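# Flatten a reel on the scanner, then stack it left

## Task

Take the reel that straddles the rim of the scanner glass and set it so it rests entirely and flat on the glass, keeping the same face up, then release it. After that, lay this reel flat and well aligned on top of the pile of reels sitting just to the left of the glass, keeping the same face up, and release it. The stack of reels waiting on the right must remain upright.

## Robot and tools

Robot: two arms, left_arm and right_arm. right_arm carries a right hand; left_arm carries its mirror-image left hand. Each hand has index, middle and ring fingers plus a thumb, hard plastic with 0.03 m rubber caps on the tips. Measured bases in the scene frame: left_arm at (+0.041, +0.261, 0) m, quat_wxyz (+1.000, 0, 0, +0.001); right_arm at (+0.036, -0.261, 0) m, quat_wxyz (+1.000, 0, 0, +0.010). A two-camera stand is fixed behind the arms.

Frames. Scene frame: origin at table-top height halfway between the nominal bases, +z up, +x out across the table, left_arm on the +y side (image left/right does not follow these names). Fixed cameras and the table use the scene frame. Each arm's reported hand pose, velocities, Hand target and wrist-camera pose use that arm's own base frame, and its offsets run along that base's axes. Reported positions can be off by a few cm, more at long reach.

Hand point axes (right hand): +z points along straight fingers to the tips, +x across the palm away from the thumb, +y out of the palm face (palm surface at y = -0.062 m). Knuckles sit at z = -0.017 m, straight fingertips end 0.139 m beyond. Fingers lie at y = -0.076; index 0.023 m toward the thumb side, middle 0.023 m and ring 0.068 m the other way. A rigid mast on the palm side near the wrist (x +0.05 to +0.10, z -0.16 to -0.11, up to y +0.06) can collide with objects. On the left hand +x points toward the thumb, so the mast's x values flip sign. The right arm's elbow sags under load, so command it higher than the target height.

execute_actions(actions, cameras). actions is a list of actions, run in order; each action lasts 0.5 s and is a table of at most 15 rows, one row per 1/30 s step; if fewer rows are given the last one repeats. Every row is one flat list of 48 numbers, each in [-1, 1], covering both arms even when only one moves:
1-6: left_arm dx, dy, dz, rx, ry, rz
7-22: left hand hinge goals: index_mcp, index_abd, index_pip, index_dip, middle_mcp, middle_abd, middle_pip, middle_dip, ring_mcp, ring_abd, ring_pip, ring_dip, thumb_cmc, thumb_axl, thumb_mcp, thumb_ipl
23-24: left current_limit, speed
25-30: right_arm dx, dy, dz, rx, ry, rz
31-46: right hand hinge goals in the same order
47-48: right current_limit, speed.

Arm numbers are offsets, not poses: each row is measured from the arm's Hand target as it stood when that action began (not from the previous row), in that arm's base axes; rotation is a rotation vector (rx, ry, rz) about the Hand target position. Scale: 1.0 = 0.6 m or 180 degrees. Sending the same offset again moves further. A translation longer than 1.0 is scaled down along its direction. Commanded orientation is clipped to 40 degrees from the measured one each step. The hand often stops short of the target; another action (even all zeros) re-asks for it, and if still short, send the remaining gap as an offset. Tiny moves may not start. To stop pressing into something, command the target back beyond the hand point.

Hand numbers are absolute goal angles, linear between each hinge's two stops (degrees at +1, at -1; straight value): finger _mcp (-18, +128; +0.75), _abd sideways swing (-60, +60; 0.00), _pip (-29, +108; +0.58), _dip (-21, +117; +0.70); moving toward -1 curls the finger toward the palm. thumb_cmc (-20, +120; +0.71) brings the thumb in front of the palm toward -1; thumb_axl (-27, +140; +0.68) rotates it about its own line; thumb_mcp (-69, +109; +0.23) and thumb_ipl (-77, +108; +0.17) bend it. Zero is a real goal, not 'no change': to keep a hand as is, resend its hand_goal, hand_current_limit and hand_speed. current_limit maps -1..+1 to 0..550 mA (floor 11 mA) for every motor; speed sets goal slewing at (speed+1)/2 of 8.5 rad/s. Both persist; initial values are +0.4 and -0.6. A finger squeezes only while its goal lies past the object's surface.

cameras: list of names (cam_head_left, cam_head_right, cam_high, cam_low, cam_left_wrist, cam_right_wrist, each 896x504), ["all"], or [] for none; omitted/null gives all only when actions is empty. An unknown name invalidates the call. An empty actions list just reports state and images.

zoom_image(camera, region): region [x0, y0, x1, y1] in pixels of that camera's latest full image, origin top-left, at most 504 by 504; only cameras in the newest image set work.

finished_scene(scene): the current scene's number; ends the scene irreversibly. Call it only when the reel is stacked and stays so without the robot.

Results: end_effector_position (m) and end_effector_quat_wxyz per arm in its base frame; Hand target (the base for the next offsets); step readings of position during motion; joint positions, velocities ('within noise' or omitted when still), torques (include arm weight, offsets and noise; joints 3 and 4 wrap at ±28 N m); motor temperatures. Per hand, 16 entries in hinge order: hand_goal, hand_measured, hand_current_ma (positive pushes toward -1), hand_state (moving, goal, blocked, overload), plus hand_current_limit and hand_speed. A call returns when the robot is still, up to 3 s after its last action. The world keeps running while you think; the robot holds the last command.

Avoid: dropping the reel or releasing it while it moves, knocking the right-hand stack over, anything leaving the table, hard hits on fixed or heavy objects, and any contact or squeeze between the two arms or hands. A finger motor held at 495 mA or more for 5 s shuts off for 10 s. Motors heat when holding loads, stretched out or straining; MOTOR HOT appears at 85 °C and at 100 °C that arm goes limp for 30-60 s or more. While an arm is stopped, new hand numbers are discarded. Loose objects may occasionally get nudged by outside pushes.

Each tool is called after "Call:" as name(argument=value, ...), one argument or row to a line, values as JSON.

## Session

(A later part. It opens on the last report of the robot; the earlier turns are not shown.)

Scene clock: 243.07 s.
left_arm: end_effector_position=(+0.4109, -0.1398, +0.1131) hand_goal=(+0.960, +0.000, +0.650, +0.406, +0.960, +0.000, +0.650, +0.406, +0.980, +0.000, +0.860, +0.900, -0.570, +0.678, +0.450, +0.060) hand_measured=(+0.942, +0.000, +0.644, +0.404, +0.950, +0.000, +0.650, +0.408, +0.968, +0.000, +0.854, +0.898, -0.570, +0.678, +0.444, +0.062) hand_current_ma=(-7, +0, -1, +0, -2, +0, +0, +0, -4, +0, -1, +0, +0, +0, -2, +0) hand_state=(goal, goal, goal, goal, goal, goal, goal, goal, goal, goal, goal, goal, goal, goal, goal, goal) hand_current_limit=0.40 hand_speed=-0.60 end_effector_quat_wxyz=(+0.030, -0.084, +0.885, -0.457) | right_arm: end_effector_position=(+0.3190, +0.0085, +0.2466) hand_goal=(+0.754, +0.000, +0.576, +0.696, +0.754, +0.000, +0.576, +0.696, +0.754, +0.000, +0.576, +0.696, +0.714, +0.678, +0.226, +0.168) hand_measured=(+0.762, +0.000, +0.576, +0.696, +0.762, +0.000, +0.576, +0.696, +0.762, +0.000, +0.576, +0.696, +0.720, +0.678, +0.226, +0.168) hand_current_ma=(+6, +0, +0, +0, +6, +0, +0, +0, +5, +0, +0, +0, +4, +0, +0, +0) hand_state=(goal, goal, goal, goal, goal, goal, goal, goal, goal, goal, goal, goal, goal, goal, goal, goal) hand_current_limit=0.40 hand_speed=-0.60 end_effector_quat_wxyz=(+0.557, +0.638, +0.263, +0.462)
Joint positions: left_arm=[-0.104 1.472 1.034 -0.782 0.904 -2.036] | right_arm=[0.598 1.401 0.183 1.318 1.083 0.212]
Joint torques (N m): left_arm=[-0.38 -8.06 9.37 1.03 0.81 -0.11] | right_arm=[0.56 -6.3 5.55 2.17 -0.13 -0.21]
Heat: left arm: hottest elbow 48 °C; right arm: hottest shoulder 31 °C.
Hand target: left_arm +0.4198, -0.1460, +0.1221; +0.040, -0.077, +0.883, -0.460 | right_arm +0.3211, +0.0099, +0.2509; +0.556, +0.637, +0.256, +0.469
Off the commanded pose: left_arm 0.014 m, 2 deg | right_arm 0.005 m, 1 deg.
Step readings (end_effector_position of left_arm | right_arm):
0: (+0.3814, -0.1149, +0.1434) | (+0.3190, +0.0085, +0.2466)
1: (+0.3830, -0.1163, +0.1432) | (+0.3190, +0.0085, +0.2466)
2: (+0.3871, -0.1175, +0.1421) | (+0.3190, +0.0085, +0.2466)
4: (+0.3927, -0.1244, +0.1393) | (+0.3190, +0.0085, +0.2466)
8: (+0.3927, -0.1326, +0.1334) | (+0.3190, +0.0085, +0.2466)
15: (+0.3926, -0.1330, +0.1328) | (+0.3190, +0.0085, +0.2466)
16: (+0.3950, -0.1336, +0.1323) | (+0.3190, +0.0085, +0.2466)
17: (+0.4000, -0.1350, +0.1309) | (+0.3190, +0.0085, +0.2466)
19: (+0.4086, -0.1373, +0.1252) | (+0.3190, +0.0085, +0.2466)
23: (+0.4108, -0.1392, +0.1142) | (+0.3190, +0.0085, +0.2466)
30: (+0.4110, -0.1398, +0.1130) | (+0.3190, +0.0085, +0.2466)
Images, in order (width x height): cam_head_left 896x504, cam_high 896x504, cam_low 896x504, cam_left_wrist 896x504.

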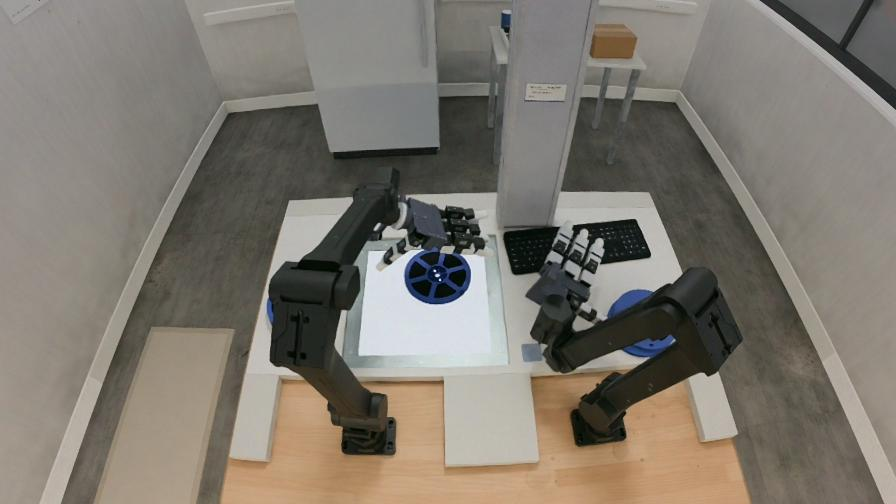

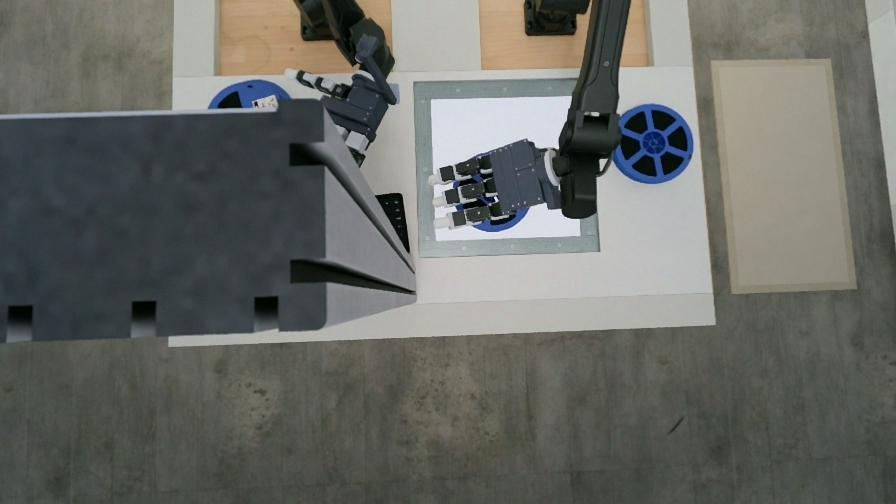

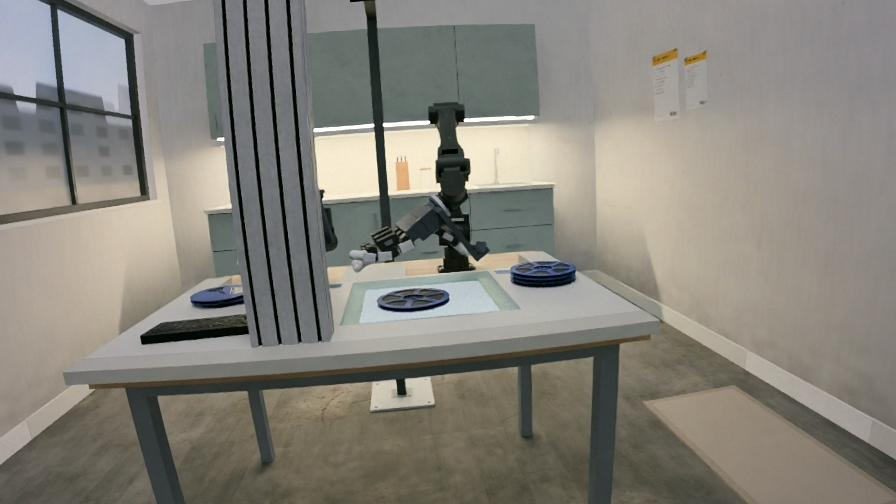

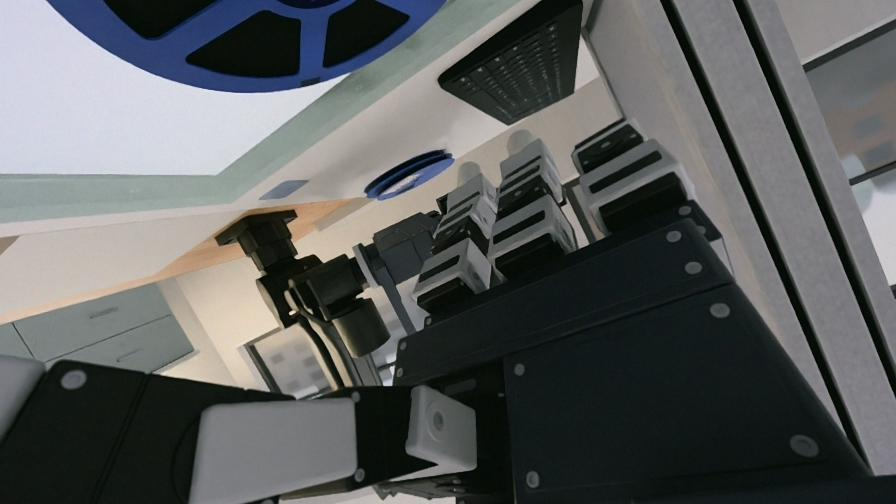

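Call:
execute_actions(
  actions=[
    [[0.005,-0.005,-0.07,0,0,0,0.959,0,0.65,0.406,0.959,0,0.65,0.406,0.98,0,0.86,0.9,-0.571,0.677,0.449,0.059,0.4,-0.6,0,0,0,0,0,0,0.754,0,0.576,0.696,0.754,0,0.576,0.696,0.754,0,0.576,0.696,0.714,0.678,0.226,0.168,0.4,-0.6]],
  ],
  cameras=["cam_high","cam_left_wrist","cam_low","cam_head_left"],
)

Call:
zoom_image(
  camera="cam_high",
  region=[410, 90, 610, 240],
)

Call:
zoom_image(
  camera="cam_low",
  region=[340, 200, 540, 330],
)

Call:
zoom_image(
  camera="cam_head_left",
  region=[340, 170, 540, 320],
)

Scene clock: 251.07 s.
left_arm: end_effector_position=(+0.4209, -0.1428, +0.0768) hand_goal=(+0.960, +0.000, +0.650, +0.406, +0.960, +0.000, +0.650, +0.406, +0.980, +0.000, +0.860, +0.900, -0.570, +0.678, +0.450, +0.060) hand_measured=(+0.944, +0.000, +0.644, +0.404, +0.950, +0.002, +0.650, +0.408, +0.968, +0.002, +0.854, +0.898, -0.570, +0.678, +0.444, +0.062) hand_current_ma=(-6, +0, -1, +0, -2, +0, +0, +0, -4, +0, -1, +0, +0, +0, -1, +0) hand_state=(goal, goal, goal, goal, goal, goal, goal, goal, goal, goal, goal, goal, goal, goal, goal, goal) hand_current_limit=0.40 hand_speed=-0.60 end_effector_quat_wxyz=(+0.037, -0.082, +0.885, -0.458) | right_arm: end_effector_position=(+0.3190, +0.0085, +0.2466) hand_goal=(+0.754, +0.000, +0.576, +0.696, +0.754, +0.000, +0.576, +0.696, +0.754, +0.000, +0.576, +0.696, +0.714, +0.678, +0.226, +0.168) hand_measured=(+0.762, +0.000, +0.576, +0.696, +0.762, +0.000, +0.576, +0.696, +0.762, +0.000, +0.576, +0.696, +0.720, +0.678, +0.226, +0.168) hand_current_ma=(+6, +0, +0, +0, +6, +0, +0, +0, +5, +0, +0, +0, +4, +0, +0, +0) hand_state=(goal, goal, goal, goal, goal, goal, goal, goal, goal, goal, goal, goal, goal, goal, goal, goal) hand_current_limit=0.40 hand_speed=-0.60 end_effector_quat_wxyz=(+0.557, +0.638, +0.263, +0.462)
Joint positions: left_arm=[-0.109 1.536 0.996 -0.659 0.9 -2.046] | right_arm=[0.598 1.401 0.183 1.318 1.083 0.212]
Joint torques (N m): left_arm=[-0.21 -8.18 7.76 1.09 0.83 -0.07] | right_arm=[0.56 -6.36 5.55 2.17 -0.13 -0.21]
Heat: left arm: hottest elbow 47 °C; right arm: hottest shoulder 31 °C.
Hand target: left_arm +0.4226, -0.1488, +0.0799; +0.040, -0.077, +0.884, -0.460 | right_arm +0.3211, +0.0099, +0.2509; +0.556, +0.637, +0.256, +0.469
Off the commanded pose: left_arm 0.007 m, 1 deg | right_arm 0.005 m, 1 deg.
Step readings (end_effector_position of left_arm | right_arm):
0: (+0.4108, -0.1398, +0.1131) | (+0.3190, +0.0085, +0.2466)
1: (+0.4126, -0.1403, +0.1111) | (+0.3190, +0.0085, +0.2466)
2: (+0.4178, -0.1415, +0.1087) | (+0.3190, +0.0085, +0.2466)
4: (+0.4237, -0.1427, +0.0991) | (+0.3190, +0.0085, +0.2466)
8: (+0.4224, -0.1426, +0.0809) | (+0.3190, +0.0085, +0.2466)
15: (+0.4210, -0.1428, +0.0768) | (+0.3190, +0.0085, +0.2466)
Images, in order (width x height): cam_head_left 896x504, cam_high 896x504, cam_low 896x504, cam_left_wrist 896x504.

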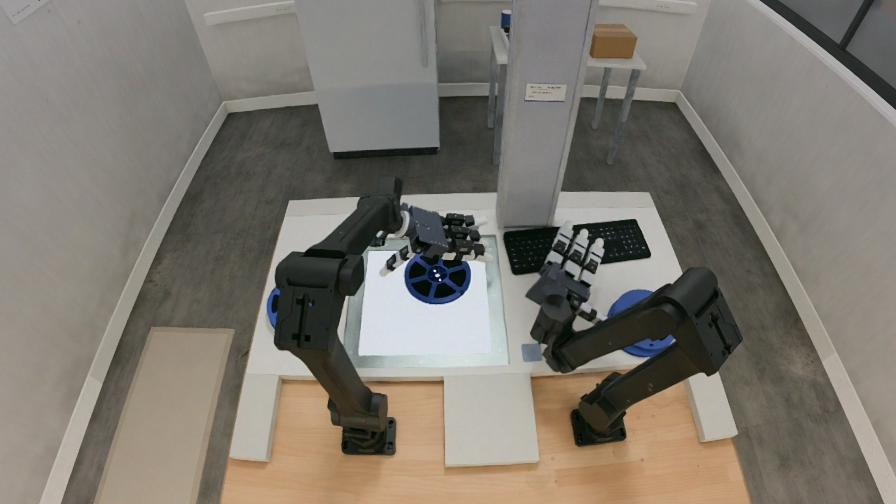

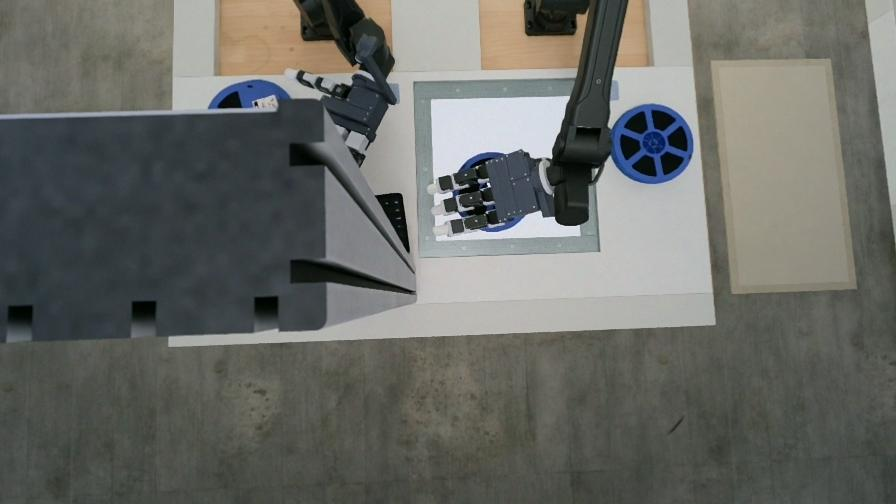

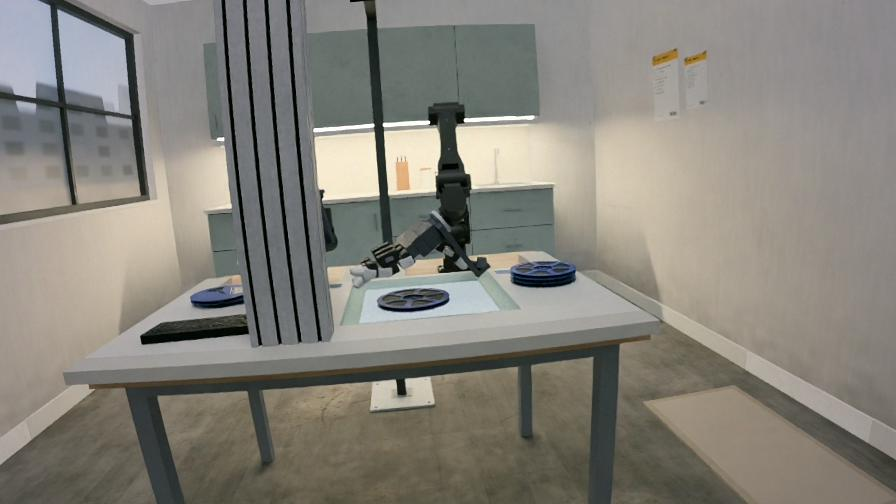

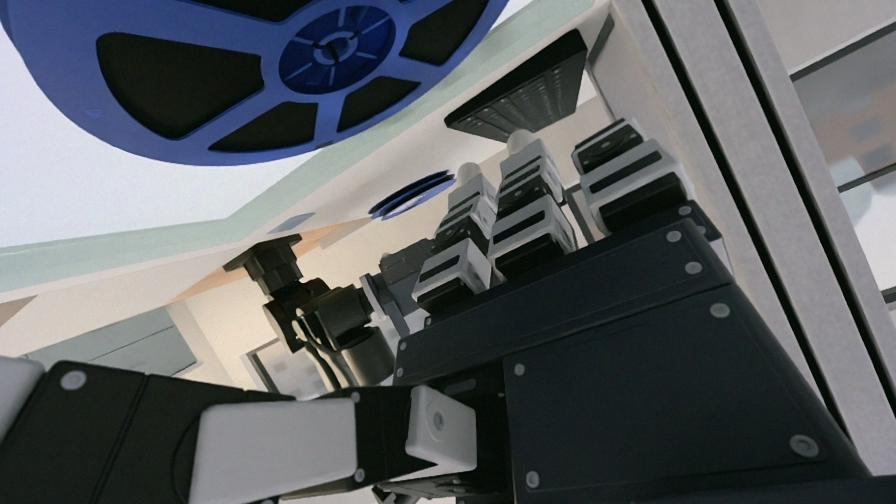

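Scaled by 2.520.

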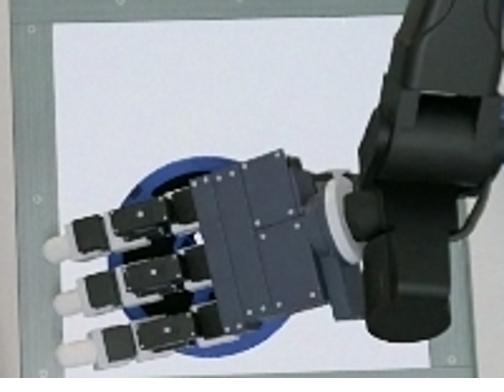

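Scaled by 2.520.

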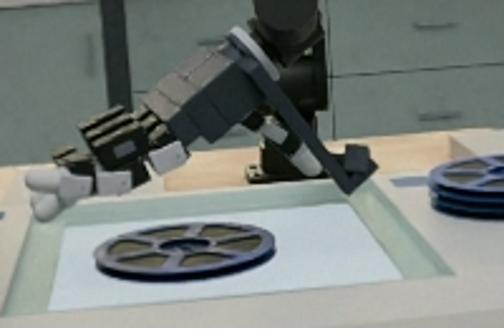

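Scaled by 2.520.

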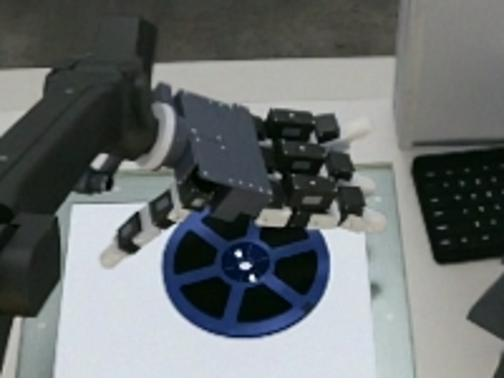

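Call:
execute_actions(
  actions=[
    [[0,-0.004,-0.04,0,0,0,0.959,0,0.65,0.406,0.959,0,0.65,0.406,0.98,0,0.86,0.9,-0.571,0.677,0.449,0.059,0.4,-0.6,0,0,0,0,0,0,0.754,0,0.576,0.696,0.754,0,0.576,0.696,0.754,0,0.576,0.696,0.714,0.678,0.226,0.168,0.4,-0.6]],
    [[0,-0.004,-0.023,0,0,0,0.959,0,0.5,0.3,0.959,0,0.5,0.3,0.98,0,0.86,0.9,-0.571,0.677,0.35,0.059,0.4,-0.6,0,0,0,0,0,0,0.754,0,0.576,0.696,0.754,0,0.576,0.696,0.754,0,0.576,0.696,0.714,0.678,0.226,0.168,0.4,-0.6]],
  ],
  cameras=["cam_high","cam_left_wrist","cam_low","cam_head_left"],
)

Call:
zoom_image(
  camera="cam_low",
  region=[340, 230, 520, 330],
)

Call:
zoom_image(
  camera="cam_head_left",
  region=[340, 170, 540, 320],
)

Scene clock: 263.83 s.
left_arm: end_effector_position=(+0.4236, -0.1483, +0.0447) hand_goal=(+0.960, +0.000, +0.500, +0.300, +0.960, +0.000, +0.500, +0.300, +0.980, +0.000, +0.860, +0.900, -0.570, +0.678, +0.350, +0.060) hand_measured=(+0.944, +0.000, +0.500, +0.302, +0.950, +0.002, +0.500, +0.302, +0.968, +0.002, +0.854, +0.898, -0.570, +0.678, +0.350, +0.062) hand_current_ma=(-6, +0, +0, +0, -2, +0, +0, +0, -4, +0, -1, +0, +0, +0, +0, +0) hand_state=(goal, goal, goal, goal, goal, goal, goal, goal, goal, goal, goal, goal, goal, goal, goal, goal) hand_current_limit=0.40 hand_speed=-0.60 end_effector_quat_wxyz=(+0.043, -0.078, +0.884, -0.459) | right_arm: end_effector_position=(+0.3190, +0.0085, +0.2466) hand_goal=(+0.754, +0.000, +0.576, +0.696, +0.754, +0.000, +0.576, +0.696, +0.754, +0.000, +0.576, +0.696, +0.714, +0.678, +0.226, +0.168) hand_measured=(+0.762, +0.000, +0.576, +0.696, +0.762, +0.000, +0.576, +0.696, +0.762, +0.000, +0.576, +0.696, +0.720, +0.678, +0.226, +0.168) hand_current_ma=(+6, +0, +0, +0, +6, +0, +0, +0, +5, +0, +0, +0, +4, +0, +0, +0) hand_state=(goal, goal, goal, goal, goal, goal, goal, goal, goal, goal, goal, goal, goal, goal, goal, goal) hand_current_limit=0.40 hand_speed=-0.60 end_effector_quat_wxyz=(+0.557, +0.638, +0.263, +0.462)
Joint positions: left_arm=[-0.121 1.586 0.953 -0.538 0.898 -2.062] | right_arm=[0.598 1.401 0.183 1.318 1.083 0.212]
Joint torques (N m): left_arm=[-0.91 -7.18 6.98 1.1 0.73 -0.06] | right_arm=[0.56 -6.3 5.56 2.17 -0.13 -0.21]
Heat: left arm: hottest elbow 47 °C; right arm: hottest shoulder 31 °C.
Hand target: left_arm +0.4228, -0.1536, +0.0422; +0.040, -0.077, +0.883, -0.460 | right_arm +0.3211, +0.0099, +0.2509; +0.556, +0.637, +0.256, +0.469
Off the commanded pose: left_arm 0.006 m, 0 deg | right_arm 0.005 m, 1 deg.
Step readings (end_effector_position of left_arm | right_arm):
0: (+0.4209, -0.1428, +0.0768) | (+0.3190, +0.0085, +0.2466)
1: (+0.4219, -0.1432, +0.0757) | (+0.3190, +0.0085, +0.2466)
2: (+0.4246, -0.1439, +0.0743) | (+0.3190, +0.0085, +0.2466)
4: (+0.4261, -0.1449, +0.0687) | (+0.3190, +0.0085, +0.2466)
8: (+0.4231, -0.1457, +0.0587) | (+0.3190, +0.0085, +0.2466)
15: (+0.4227, -0.1458, +0.0570) | (+0.3190, +0.0085, +0.2466)
16: (+0.4233, -0.1461, +0.0563) | (+0.3190, +0.0085, +0.2466)
17: (+0.4252, -0.1467, +0.0556) | (+0.3190, +0.0085, +0.2466)
19: (+0.4264, -0.1474, +0.0521) | (+0.3190, +0.0085, +0.2466)
23: (+0.4242, -0.1481, +0.0460) | (+0.3190, +0.0085, +0.2466)
30: (+0.4236, -0.1483, +0.0447) | (+0.3190, +0.0085, +0.2466)
Images, in order (width x height): cam_head_left 896x504, cam_high 896x504, cam_low 896x504, cam_left_wrist 896x504.

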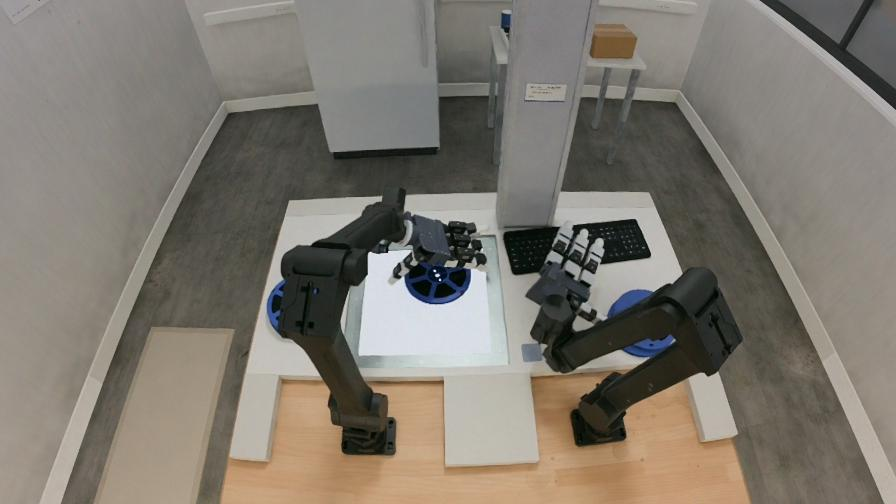

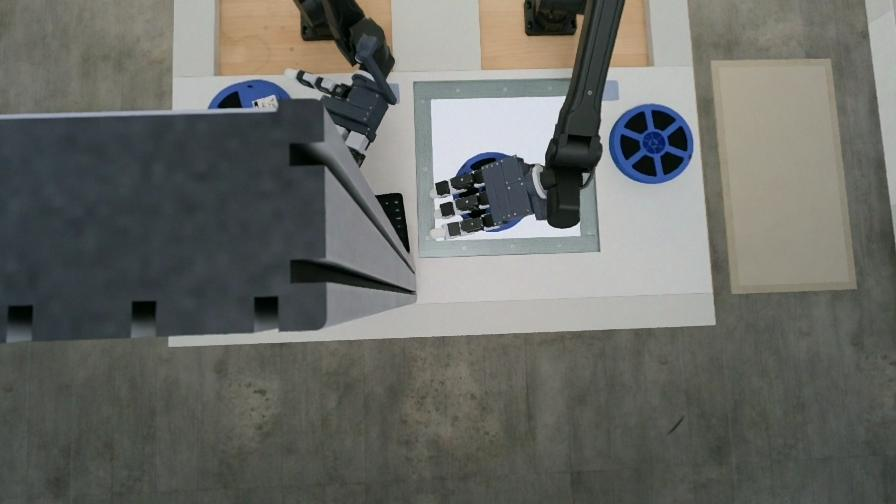

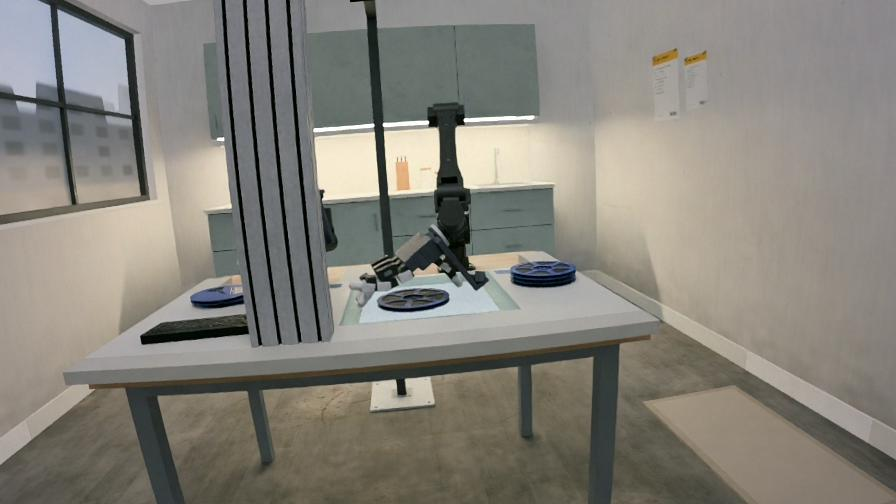

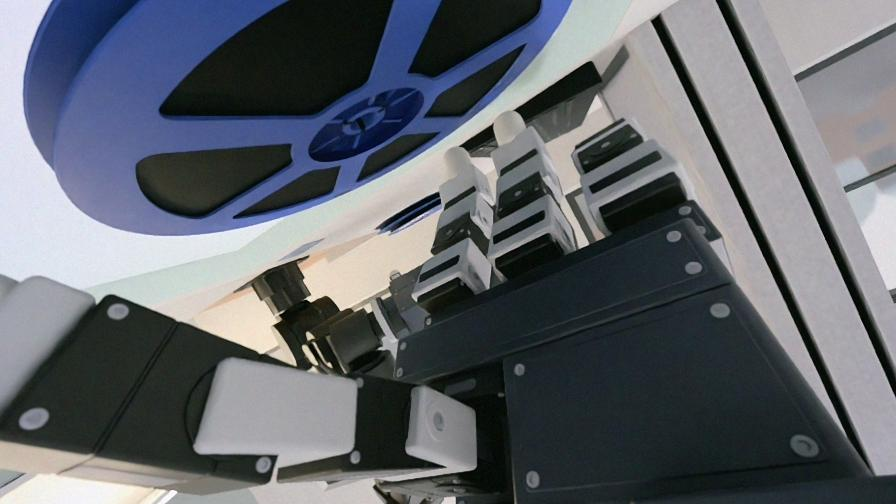

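Scaled by 2.800.

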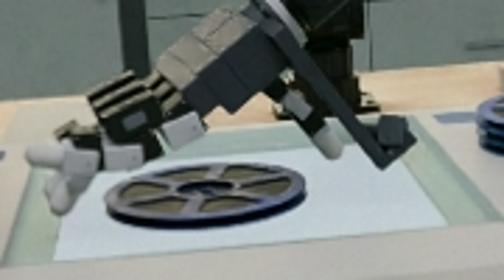

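Scaled by 2.520.

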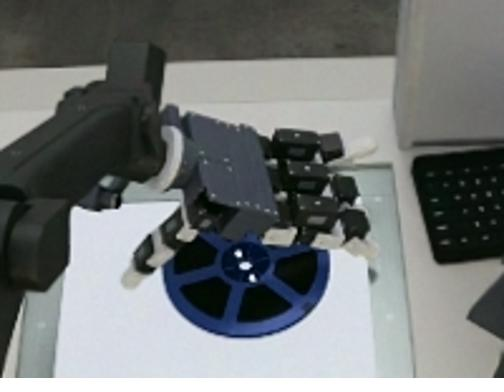

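Call:
execute_actions(
  actions=[
    [[0,0,-0.013,0,0,0,0.959,0,0.42,0.22,0.959,0,0.42,0.22,0.98,0,0.86,0.9,-0.571,0.677,0.23,0.059,0.4,-0.6,0,0,0,0,0,0,0.754,0,0.576,0.696,0.754,0,0.576,0.696,0.754,0,0.576,0.696,0.714,0.678,0.226,0.168,0.4,-0.6]],
    [[0,0,0,0,0,0,0.959,0,0.358,0.159,0.959,0,0.358,0.159,0.98,0,0.86,0.9,-0.571,0.677,0.112,0.059,0.2,-0.7,0,0,0,0,0,0,0.754,0,0.576,0.696,0.754,0,0.576,0.696,0.754,0,0.576,0.696,0.714,0.678,0.226,0.168,0.4,-0.6]],
  ],
  cameras=["cam_high","cam_left_wrist","cam_low","cam_head_left"],
)

Call:
zoom_image(
  camera="cam_low",
  region=[340, 230, 520, 330],
)

Call:
zoom_image(
  camera="cam_head_left",
  region=[340, 170, 540, 320],
)

Scene clock: 272.10 s.
left_arm: end_effector_position=(+0.4254, -0.1496, +0.0405) hand_goal=(+0.960, +0.000, +0.358, +0.160, +0.960, +0.000, +0.358, +0.160, +0.980, +0.000, +0.860, +0.900, -0.570, +0.678, +0.112, +0.060) hand_measured=(+0.962, +0.000, +0.372, +0.172, +0.966, +0.000, +0.380, +0.176, +0.968, +0.002, +0.854, +0.898, -0.572, +0.678, +0.176, +0.072) hand_current_ma=(+0, +0, +4, +3, +1, +0, +9, +5, -4, +0, -1, +0, +0, +0, +117, +6) hand_state=(goal, goal, goal, goal, goal, goal, blocked, goal, goal, goal, goal, goal, goal, goal, blocked, goal) hand_current_limit=0.20 hand_speed=-0.70 end_effector_quat_wxyz=(+0.045, -0.077, +0.882, -0.462) | right_arm: end_effector_position=(+0.3190, +0.0085, +0.2466) hand_goal=(+0.754, +0.000, +0.576, +0.696, +0.754, +0.000, +0.576, +0.696, +0.754, +0.000, +0.576, +0.696, +0.714, +0.678, +0.226, +0.168) hand_measured=(+0.762, +0.000, +0.576, +0.696, +0.762, +0.000, +0.576, +0.696, +0.762, +0.000, +0.576, +0.696, +0.720, +0.678, +0.226, +0.168) hand_current_ma=(+6, +0, +0, +0, +6, +0, +0, +0, +5, +0, +0, +0, +4, +0, +0, +0) hand_state=(goal, goal, goal, goal, goal, goal, goal, goal, goal, goal, goal, goal, goal, goal, goal, goal) hand_current_limit=0.40 hand_speed=-0.60 end_effector_quat_wxyz=(+0.557, +0.638, +0.263, +0.462)
Joint positions: left_arm=[-0.122 1.594 0.947 -0.513 0.901 -2.068] | right_arm=[0.598 1.401 0.183 1.318 1.083 0.212]
Joint torques (N m): left_arm=[-0.67 -7.24 6.79 1.13 0.61 -0.01] | right_arm=[0.56 -6.24 5.53 2.17 -0.14 -0.21]
Heat: left arm: hottest elbow 46 °C; right arm: hottest shoulder 31 °C.
Hand target: left_arm +0.4228, -0.1537, +0.0345; +0.040, -0.077, +0.883, -0.460 | right_arm +0.3211, +0.0099, +0.2509; +0.556, +0.637, +0.256, +0.469
Off the commanded pose: left_arm 0.008 m, 1 deg | right_arm 0.005 m, 1 deg.
Step readings (end_effector_position of left_arm | right_arm):
0: (+0.4236, -0.1483, +0.0447) | (+0.3190, +0.0085, +0.2466)
1: (+0.4239, -0.1484, +0.0444) | (+0.3190, +0.0085, +0.2466)
2: (+0.4250, -0.1485, +0.0441) | (+0.3190, +0.0085, +0.2466)
4: (+0.4257, -0.1486, +0.0423) | (+0.3190, +0.0085, +0.2466)
8: (+0.4252, -0.1486, +0.0400) | (+0.3190, +0.0085, +0.2466)
15: (+0.4253, -0.1486, +0.0400) | (+0.3190, +0.0085, +0.2466)
16: (+0.4253, -0.1488, +0.0401) | (+0.3190, +0.0085, +0.2466)
17: (+0.4255, -0.1490, +0.0403) | (+0.3190, +0.0085, +0.2466)
19: (+0.4258, -0.1494, +0.0404) | (+0.3190, +0.0085, +0.2466)
23: (+0.4255, -0.1496, +0.0405) | (+0.3190, +0.0085, +0.2466)
30: (+0.4254, -0.1496, +0.0405) | (+0.3190, +0.0085, +0.2466)
Images, in order (width x height): cam_head_left 896x504, cam_high 896x504, cam_low 896x504, cam_left_wrist 896x504.

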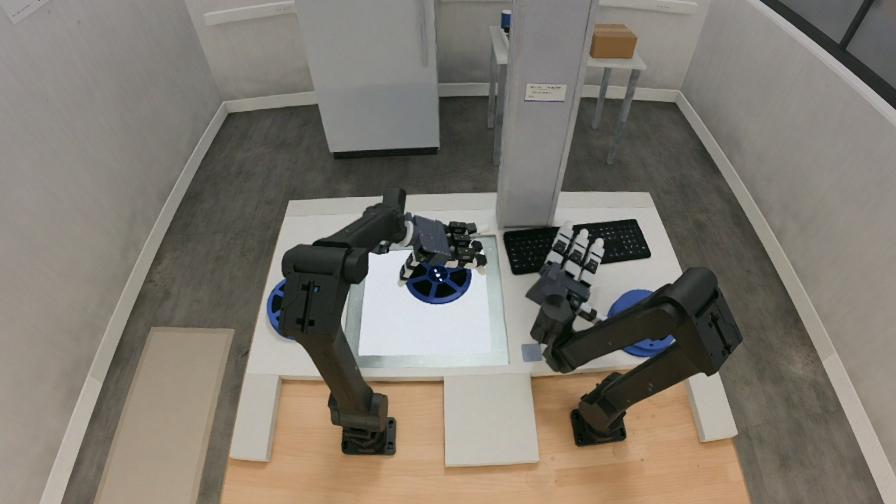

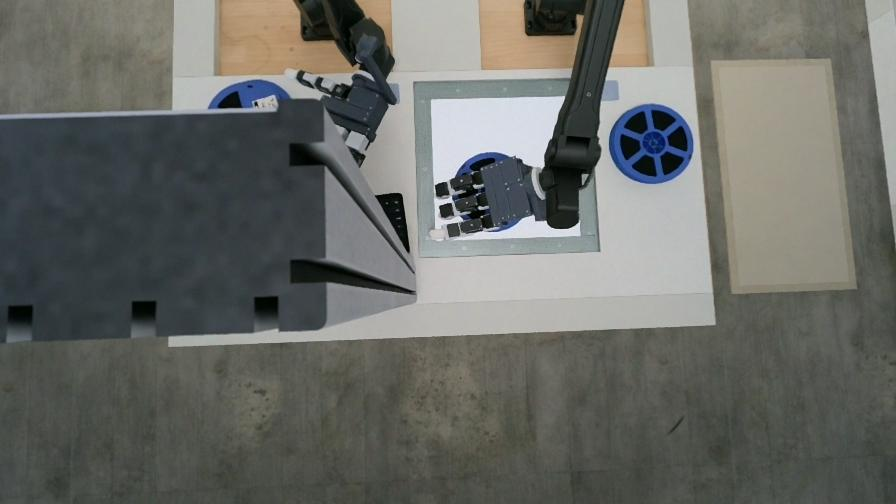

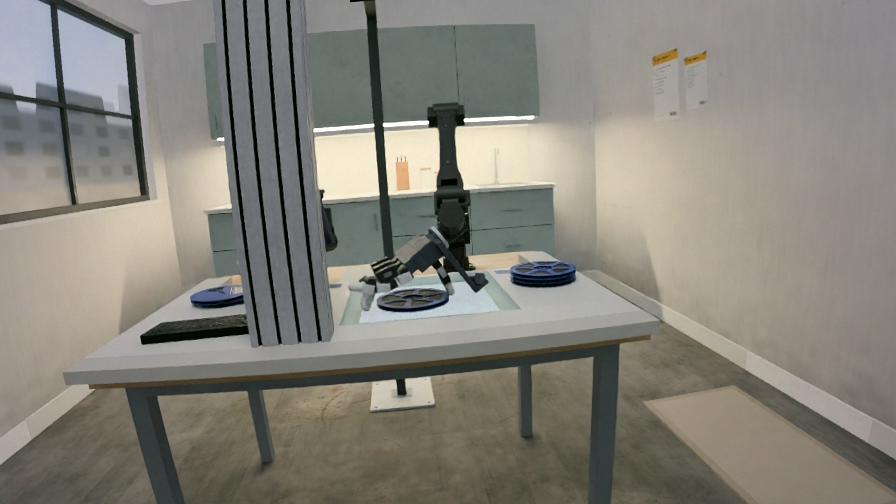

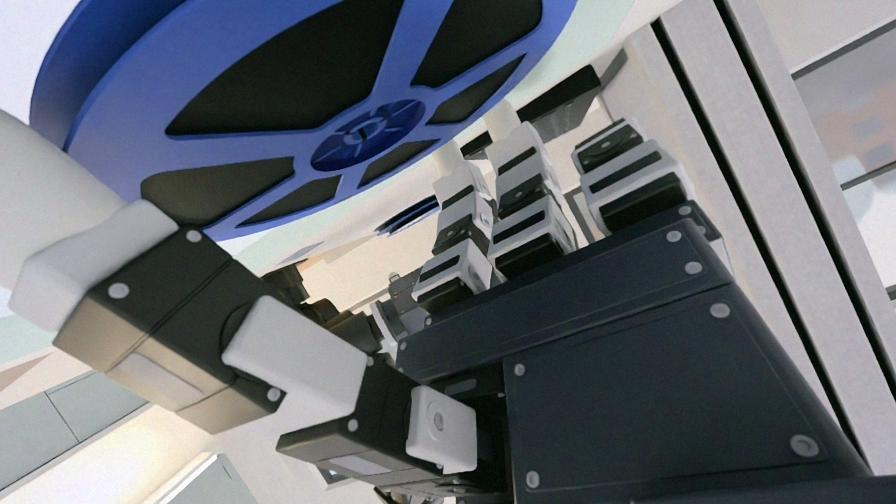

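Scaled by 2.800.

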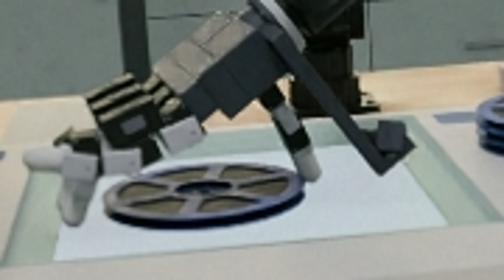

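Scaled by 2.520.

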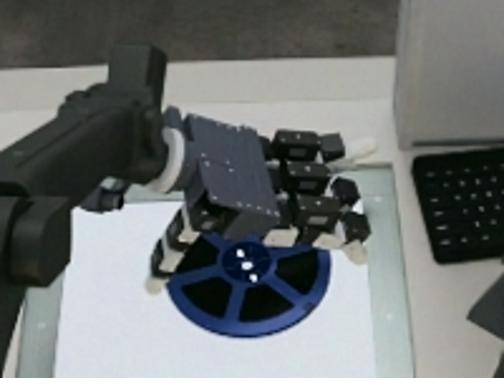

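Call:
execute_actions(
  actions=[
    [[0,0,0.012,0,0,0,0.959,0,0.35,0.06,0.959,0,0.35,0.06,0.98,0,0.86,0.9,-0.571,0.677,0.1,0.059,0.2,-0.7,0,0,0,0,0,0,0.754,0,0.576,0.696,0.754,0,0.576,0.696,0.754,0,0.576,0.696,0.714,0.678,0.226,0.168,0.4,-0.6]],
    [[0,0,0,0,0,0,0.959,0,0.33,-0.05,0.959,0,0.33,-0.05,0.98,0,0.86,0.9,-0.571,0.677,0.08,0.059,0.2,-0.7,0,0,0,0,0,0,0.754,0,0.576,0.696,0.754,0,0.576,0.696,0.754,0,0.576,0.696,0.714,0.678,0.226,0.168,0.4,-0.6]],
  ],
  cameras=["cam_high","cam_left_wrist","cam_low","cam_head_left"],
)

Call:
zoom_image(
  camera="cam_low",
  region=[340, 230, 520, 330],
)

Scene clock: 279.83 s.
left_arm: end_effector_position=(+0.4253, -0.1500, +0.0410) hand_goal=(+0.960, +0.000, +0.330, -0.050, +0.960, +0.000, +0.330, -0.050, +0.980, +0.000, +0.860, +0.900, -0.570, +0.678, +0.080, +0.060) hand_measured=(+0.976, +0.000, +0.360, -0.028, +0.980, +0.000, +0.370, -0.024, +0.968, +0.002, +0.854, +0.898, -0.572, +0.678, +0.168, +0.080) hand_current_ma=(+5, +0, +17, +9, +9, +0, +28, +13, -4, +0, -1, +0, +0, +0, +204, +13) hand_state=(goal, goal, blocked, blocked, blocked, goal, blocked, blocked, goal, goal, goal, goal, goal, goal, blocked, goal) hand_current_limit=0.20 hand_speed=-0.70 end_effector_quat_wxyz=(+0.045, -0.077, +0.882, -0.463) | right_arm: end_effector_position=(+0.3190, +0.0085, +0.2466) hand_goal=(+0.754, +0.000, +0.576, +0.696, +0.754, +0.000, +0.576, +0.696, +0.754, +0.000, +0.576, +0.696, +0.714, +0.678, +0.226, +0.168) hand_measured=(+0.762, +0.000, +0.576, +0.696, +0.762, +0.000, +0.576, +0.696, +0.762, +0.000, +0.576, +0.696, +0.720, +0.678, +0.226, +0.168) hand_current_ma=(+6, +0, +0, +0, +6, +0, +0, +0, +5, +0, +0, +0, +4, +0, +0, +0) hand_state=(goal, goal, goal, goal, goal, goal, goal, goal, goal, goal, goal, goal, goal, goal, goal, goal) hand_current_limit=0.40 hand_speed=-0.60 end_effector_quat_wxyz=(+0.557, +0.638, +0.263, +0.462)
Joint positions: left_arm=[-0.122 1.594 0.947 -0.513 0.904 -2.069] | right_arm=[0.598 1.401 0.183 1.318 1.083 0.212]
Joint torques (N m): left_arm=[-0.44 -8.06 7.2 0.35 0.51 -0.02] | right_arm=[0.5 -6.24 5.55 2.17 -0.13 -0.21]
Heat: left arm: hottest elbow 45 °C; right arm: hottest shoulder 31 °C.
Hand target: left_arm +0.4228, -0.1537, +0.0417; +0.040, -0.077, +0.883, -0.460 | right_arm +0.3211, +0.0099, +0.2509; +0.556, +0.637, +0.256, +0.469
Off the commanded pose: left_arm 0.004 m, 1 deg | right_arm 0.005 m, 1 deg.
Step readings (end_effector_position of left_arm | right_arm):
0: (+0.4254, -0.1496, +0.0405) | (+0.3190, +0.0085, +0.2466)
1: (+0.4254, -0.1496, +0.0405) | (+0.3190, +0.0085, +0.2466)
2: (+0.4254, -0.1496, +0.0405) | (+0.3190, +0.0085, +0.2466)
4: (+0.4254, -0.1498, +0.0405) | (+0.3190, +0.0085, +0.2466)
8: (+0.4254, -0.1498, +0.0406) | (+0.3190, +0.0085, +0.2466)
15: (+0.4254, -0.1498, +0.0406) | (+0.3190, +0.0085, +0.2466)
16: (+0.4254, -0.1498, +0.0406) | (+0.3190, +0.0085, +0.2466)
17: (+0.4253, -0.1499, +0.0406) | (+0.3190, +0.0085, +0.2466)
19: (+0.4253, -0.1500, +0.0408) | (+0.3190, +0.0085, +0.2466)
23: (+0.4253, -0.1500, +0.0410) | (+0.3190, +0.0085, +0.2466)
30: (+0.4253, -0.1500, +0.0410) | (+0.3190, +0.0085, +0.2466)
Images, in order (width x height): cam_head_left 896x504, cam_high 896x504, cam_low 896x504, cam_left_wrist 896x504.

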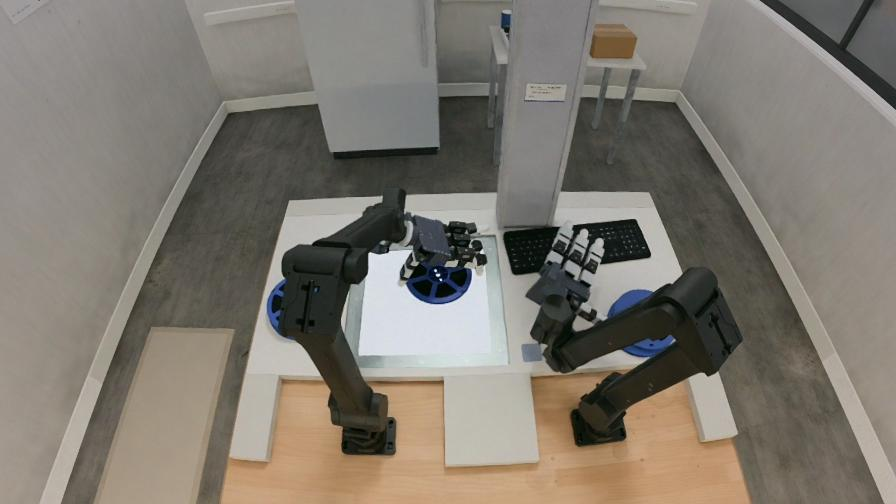

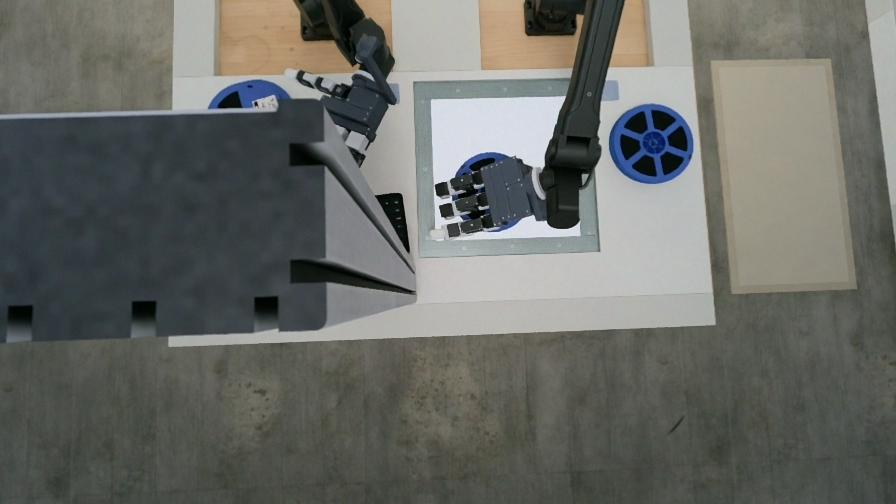

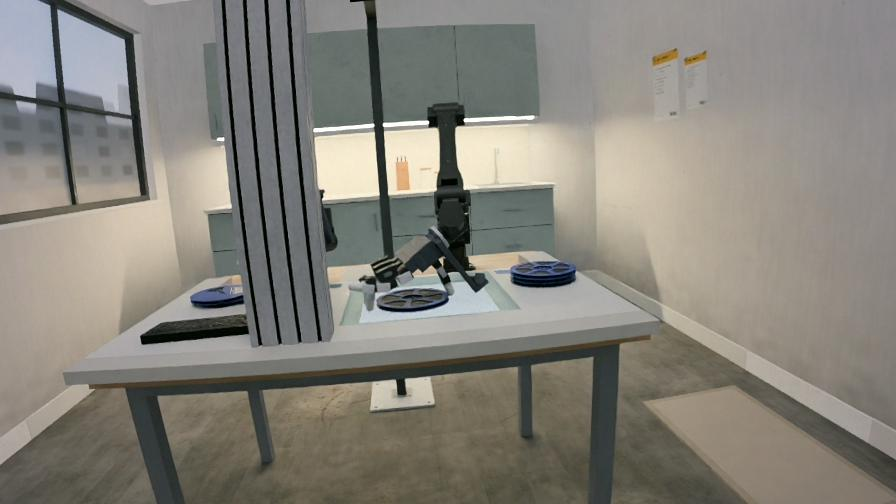

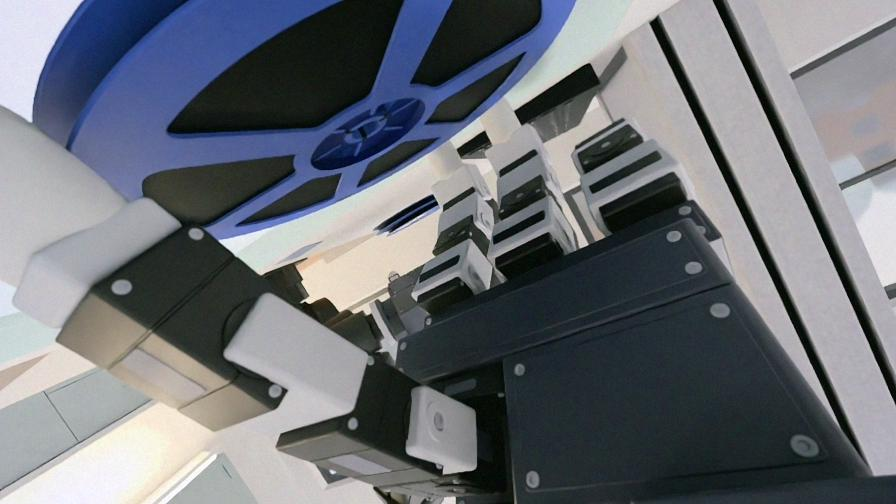

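Scaled by 2.800.

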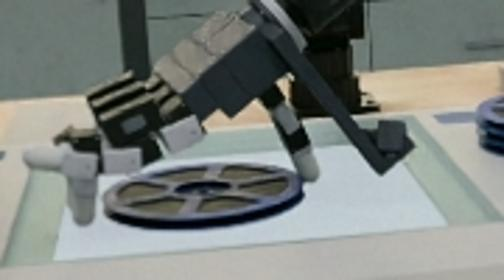

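Call:
execute_actions(
  actions=[
    [[0,0.003,0.015,0,0,0,0.959,0,0.35,-0.05,0.959,0,0.35,-0.05,0.98,0,0.86,0.9,-0.571,0.677,0.1,0.059,0.2,-0.7,0,0,0,0,0,0,0.754,0,0.576,0.696,0.754,0,0.576,0.696,0.754,0,0.576,0.696,0.714,0.678,0.226,0.168,0.4,-0.6]],
    [[0,0.003,0,0,0,0,0.959,0,0.314,-0.174,0.959,0,0.314,-0.174,0.98,0,0.86,0.9,-0.571,0.677,0.08,0.059,0.2,-0.7,0,0,0,0,0,0,0.754,0,0.576,0.696,0.754,0,0.576,0.696,0.754,0,0.576,0.696,0.714,0.678,0.226,0.168,0.4,-0.6]],
  ],
  cameras=["cam_left_wrist","cam_low"],
)

Call:
zoom_image(
  camera="cam_low",
  region=[340, 230, 520, 330],
)

Scene clock: 286.53 s.
left_arm: end_effector_position=(+0.4195, -0.1493, +0.0433) hand_goal=(+0.960, +0.000, +0.314, -0.174, +0.960, +0.000, +0.314, -0.174, +0.980, +0.000, +0.860, +0.900, -0.570, +0.678, +0.080, +0.060) hand_measured=(+0.980, +0.000, +0.340, -0.128, +0.982, -0.004, +0.350, -0.148, +0.968, +0.002, +0.854, +0.898, -0.580, +0.678, +0.122, +0.080) hand_current_ma=(+9, +0, +13, +38, +10, +0, +24, +12, -4, +0, -1, +0, -2, +0, +53, +13) hand_state=(goal, goal, blocked, blocked, blocked, goal, blocked, blocked, goal, goal, goal, goal, goal, goal, blocked, goal) hand_current_limit=0.20 hand_speed=-0.70 end_effector_quat_wxyz=(+0.036, -0.081, +0.883, -0.461) | right_arm: end_effector_position=(+0.3190, +0.0085, +0.2466) hand_goal=(+0.754, +0.000, +0.576, +0.696, +0.754, +0.000, +0.576, +0.696, +0.754, +0.000, +0.576, +0.696, +0.714, +0.678, +0.226, +0.168) hand_measured=(+0.762, +0.000, +0.576, +0.696, +0.762, +0.000, +0.576, +0.696, +0.762, +0.000, +0.576, +0.696, +0.720, +0.678, +0.226, +0.168) hand_current_ma=(+6, +0, +0, +0, +6, +0, +0, +0, +5, +0, +0, +0, +4, +0, +0, +0) hand_state=(goal, goal, goal, goal, goal, goal, goal, goal, goal, goal, goal, goal, goal, goal, goal, goal) hand_current_limit=0.40 hand_speed=-0.60 end_effector_quat_wxyz=(+0.557, +0.638, +0.263, +0.462)
Joint positions: left_arm=[-0.122 1.586 0.947 -0.541 0.904 -2.067] | right_arm=[0.598 1.401 0.183 1.318 1.083 0.212]
Joint torques (N m): left_arm=[0.09 -8.23 8.02 0.08 0.66 0.11] | right_arm=[0.5 -6.3 5.53 2.17 -0.13 -0.21]
Heat: left arm: hottest elbow 45 °C; right arm: hottest shoulder 31 °C.
Hand target: left_arm +0.4228, -0.1500, +0.0507; +0.040, -0.077, +0.883, -0.460 | right_arm +0.3211, +0.0099, +0.2509; +0.556, +0.637, +0.256, +0.469
Off the commanded pose: left_arm 0.008 m, 1 deg | right_arm 0.005 m, 1 deg.
Step readings (end_effector_position of left_arm | right_arm):
0: (+0.4253, -0.1500, +0.0410) | (+0.3190, +0.0085, +0.2466)
1: (+0.4246, -0.1499, +0.0412) | (+0.3190, +0.0085, +0.2466)
2: (+0.4235, -0.1497, +0.0416) | (+0.3190, +0.0085, +0.2466)
4: (+0.4218, -0.1493, +0.0427) | (+0.3190, +0.0085, +0.2466)
8: (+0.4209, -0.1492, +0.0432) | (+0.3190, +0.0085, +0.2466)
15: (+0.4209, -0.1492, +0.0432) | (+0.3190, +0.0085, +0.2466)
16: (+0.4207, -0.1492, +0.0432) | (+0.3190, +0.0085, +0.2466)
17: (+0.4203, -0.1494, +0.0433) | (+0.3190, +0.0085, +0.2466)
19: (+0.4200, -0.1493, +0.0434) | (+0.3190, +0.0085, +0.2466)
23: (+0.4195, -0.1493, +0.0433) | (+0.3190, +0.0085, +0.2466)
30: (+0.4195, -0.1493, +0.0433) | (+0.3190, +0.0085, +0.2466)
Images, in order (width x height): cam_low 896x504, cam_left_wrist 896x504.

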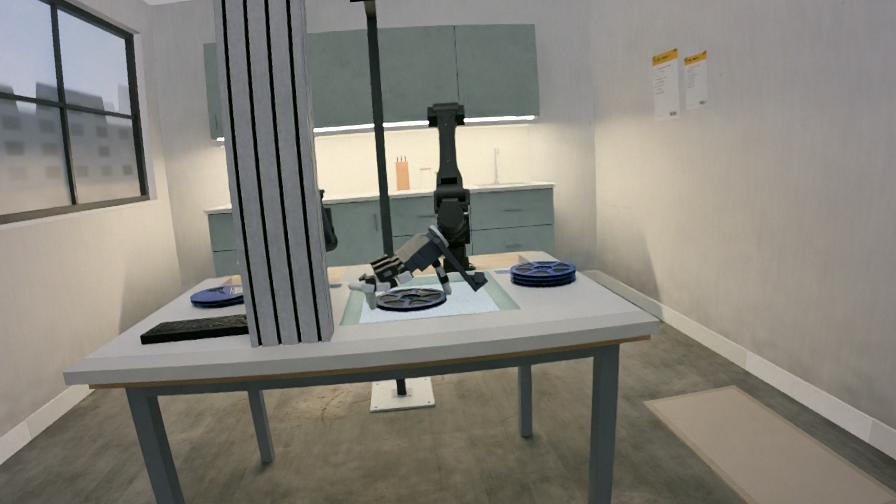

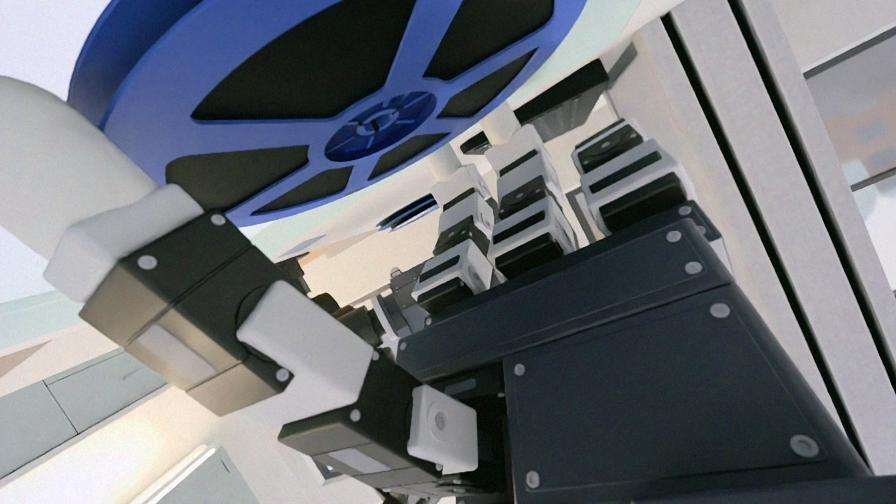

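Scaled by 2.800.

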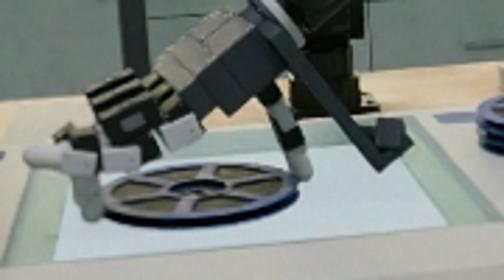

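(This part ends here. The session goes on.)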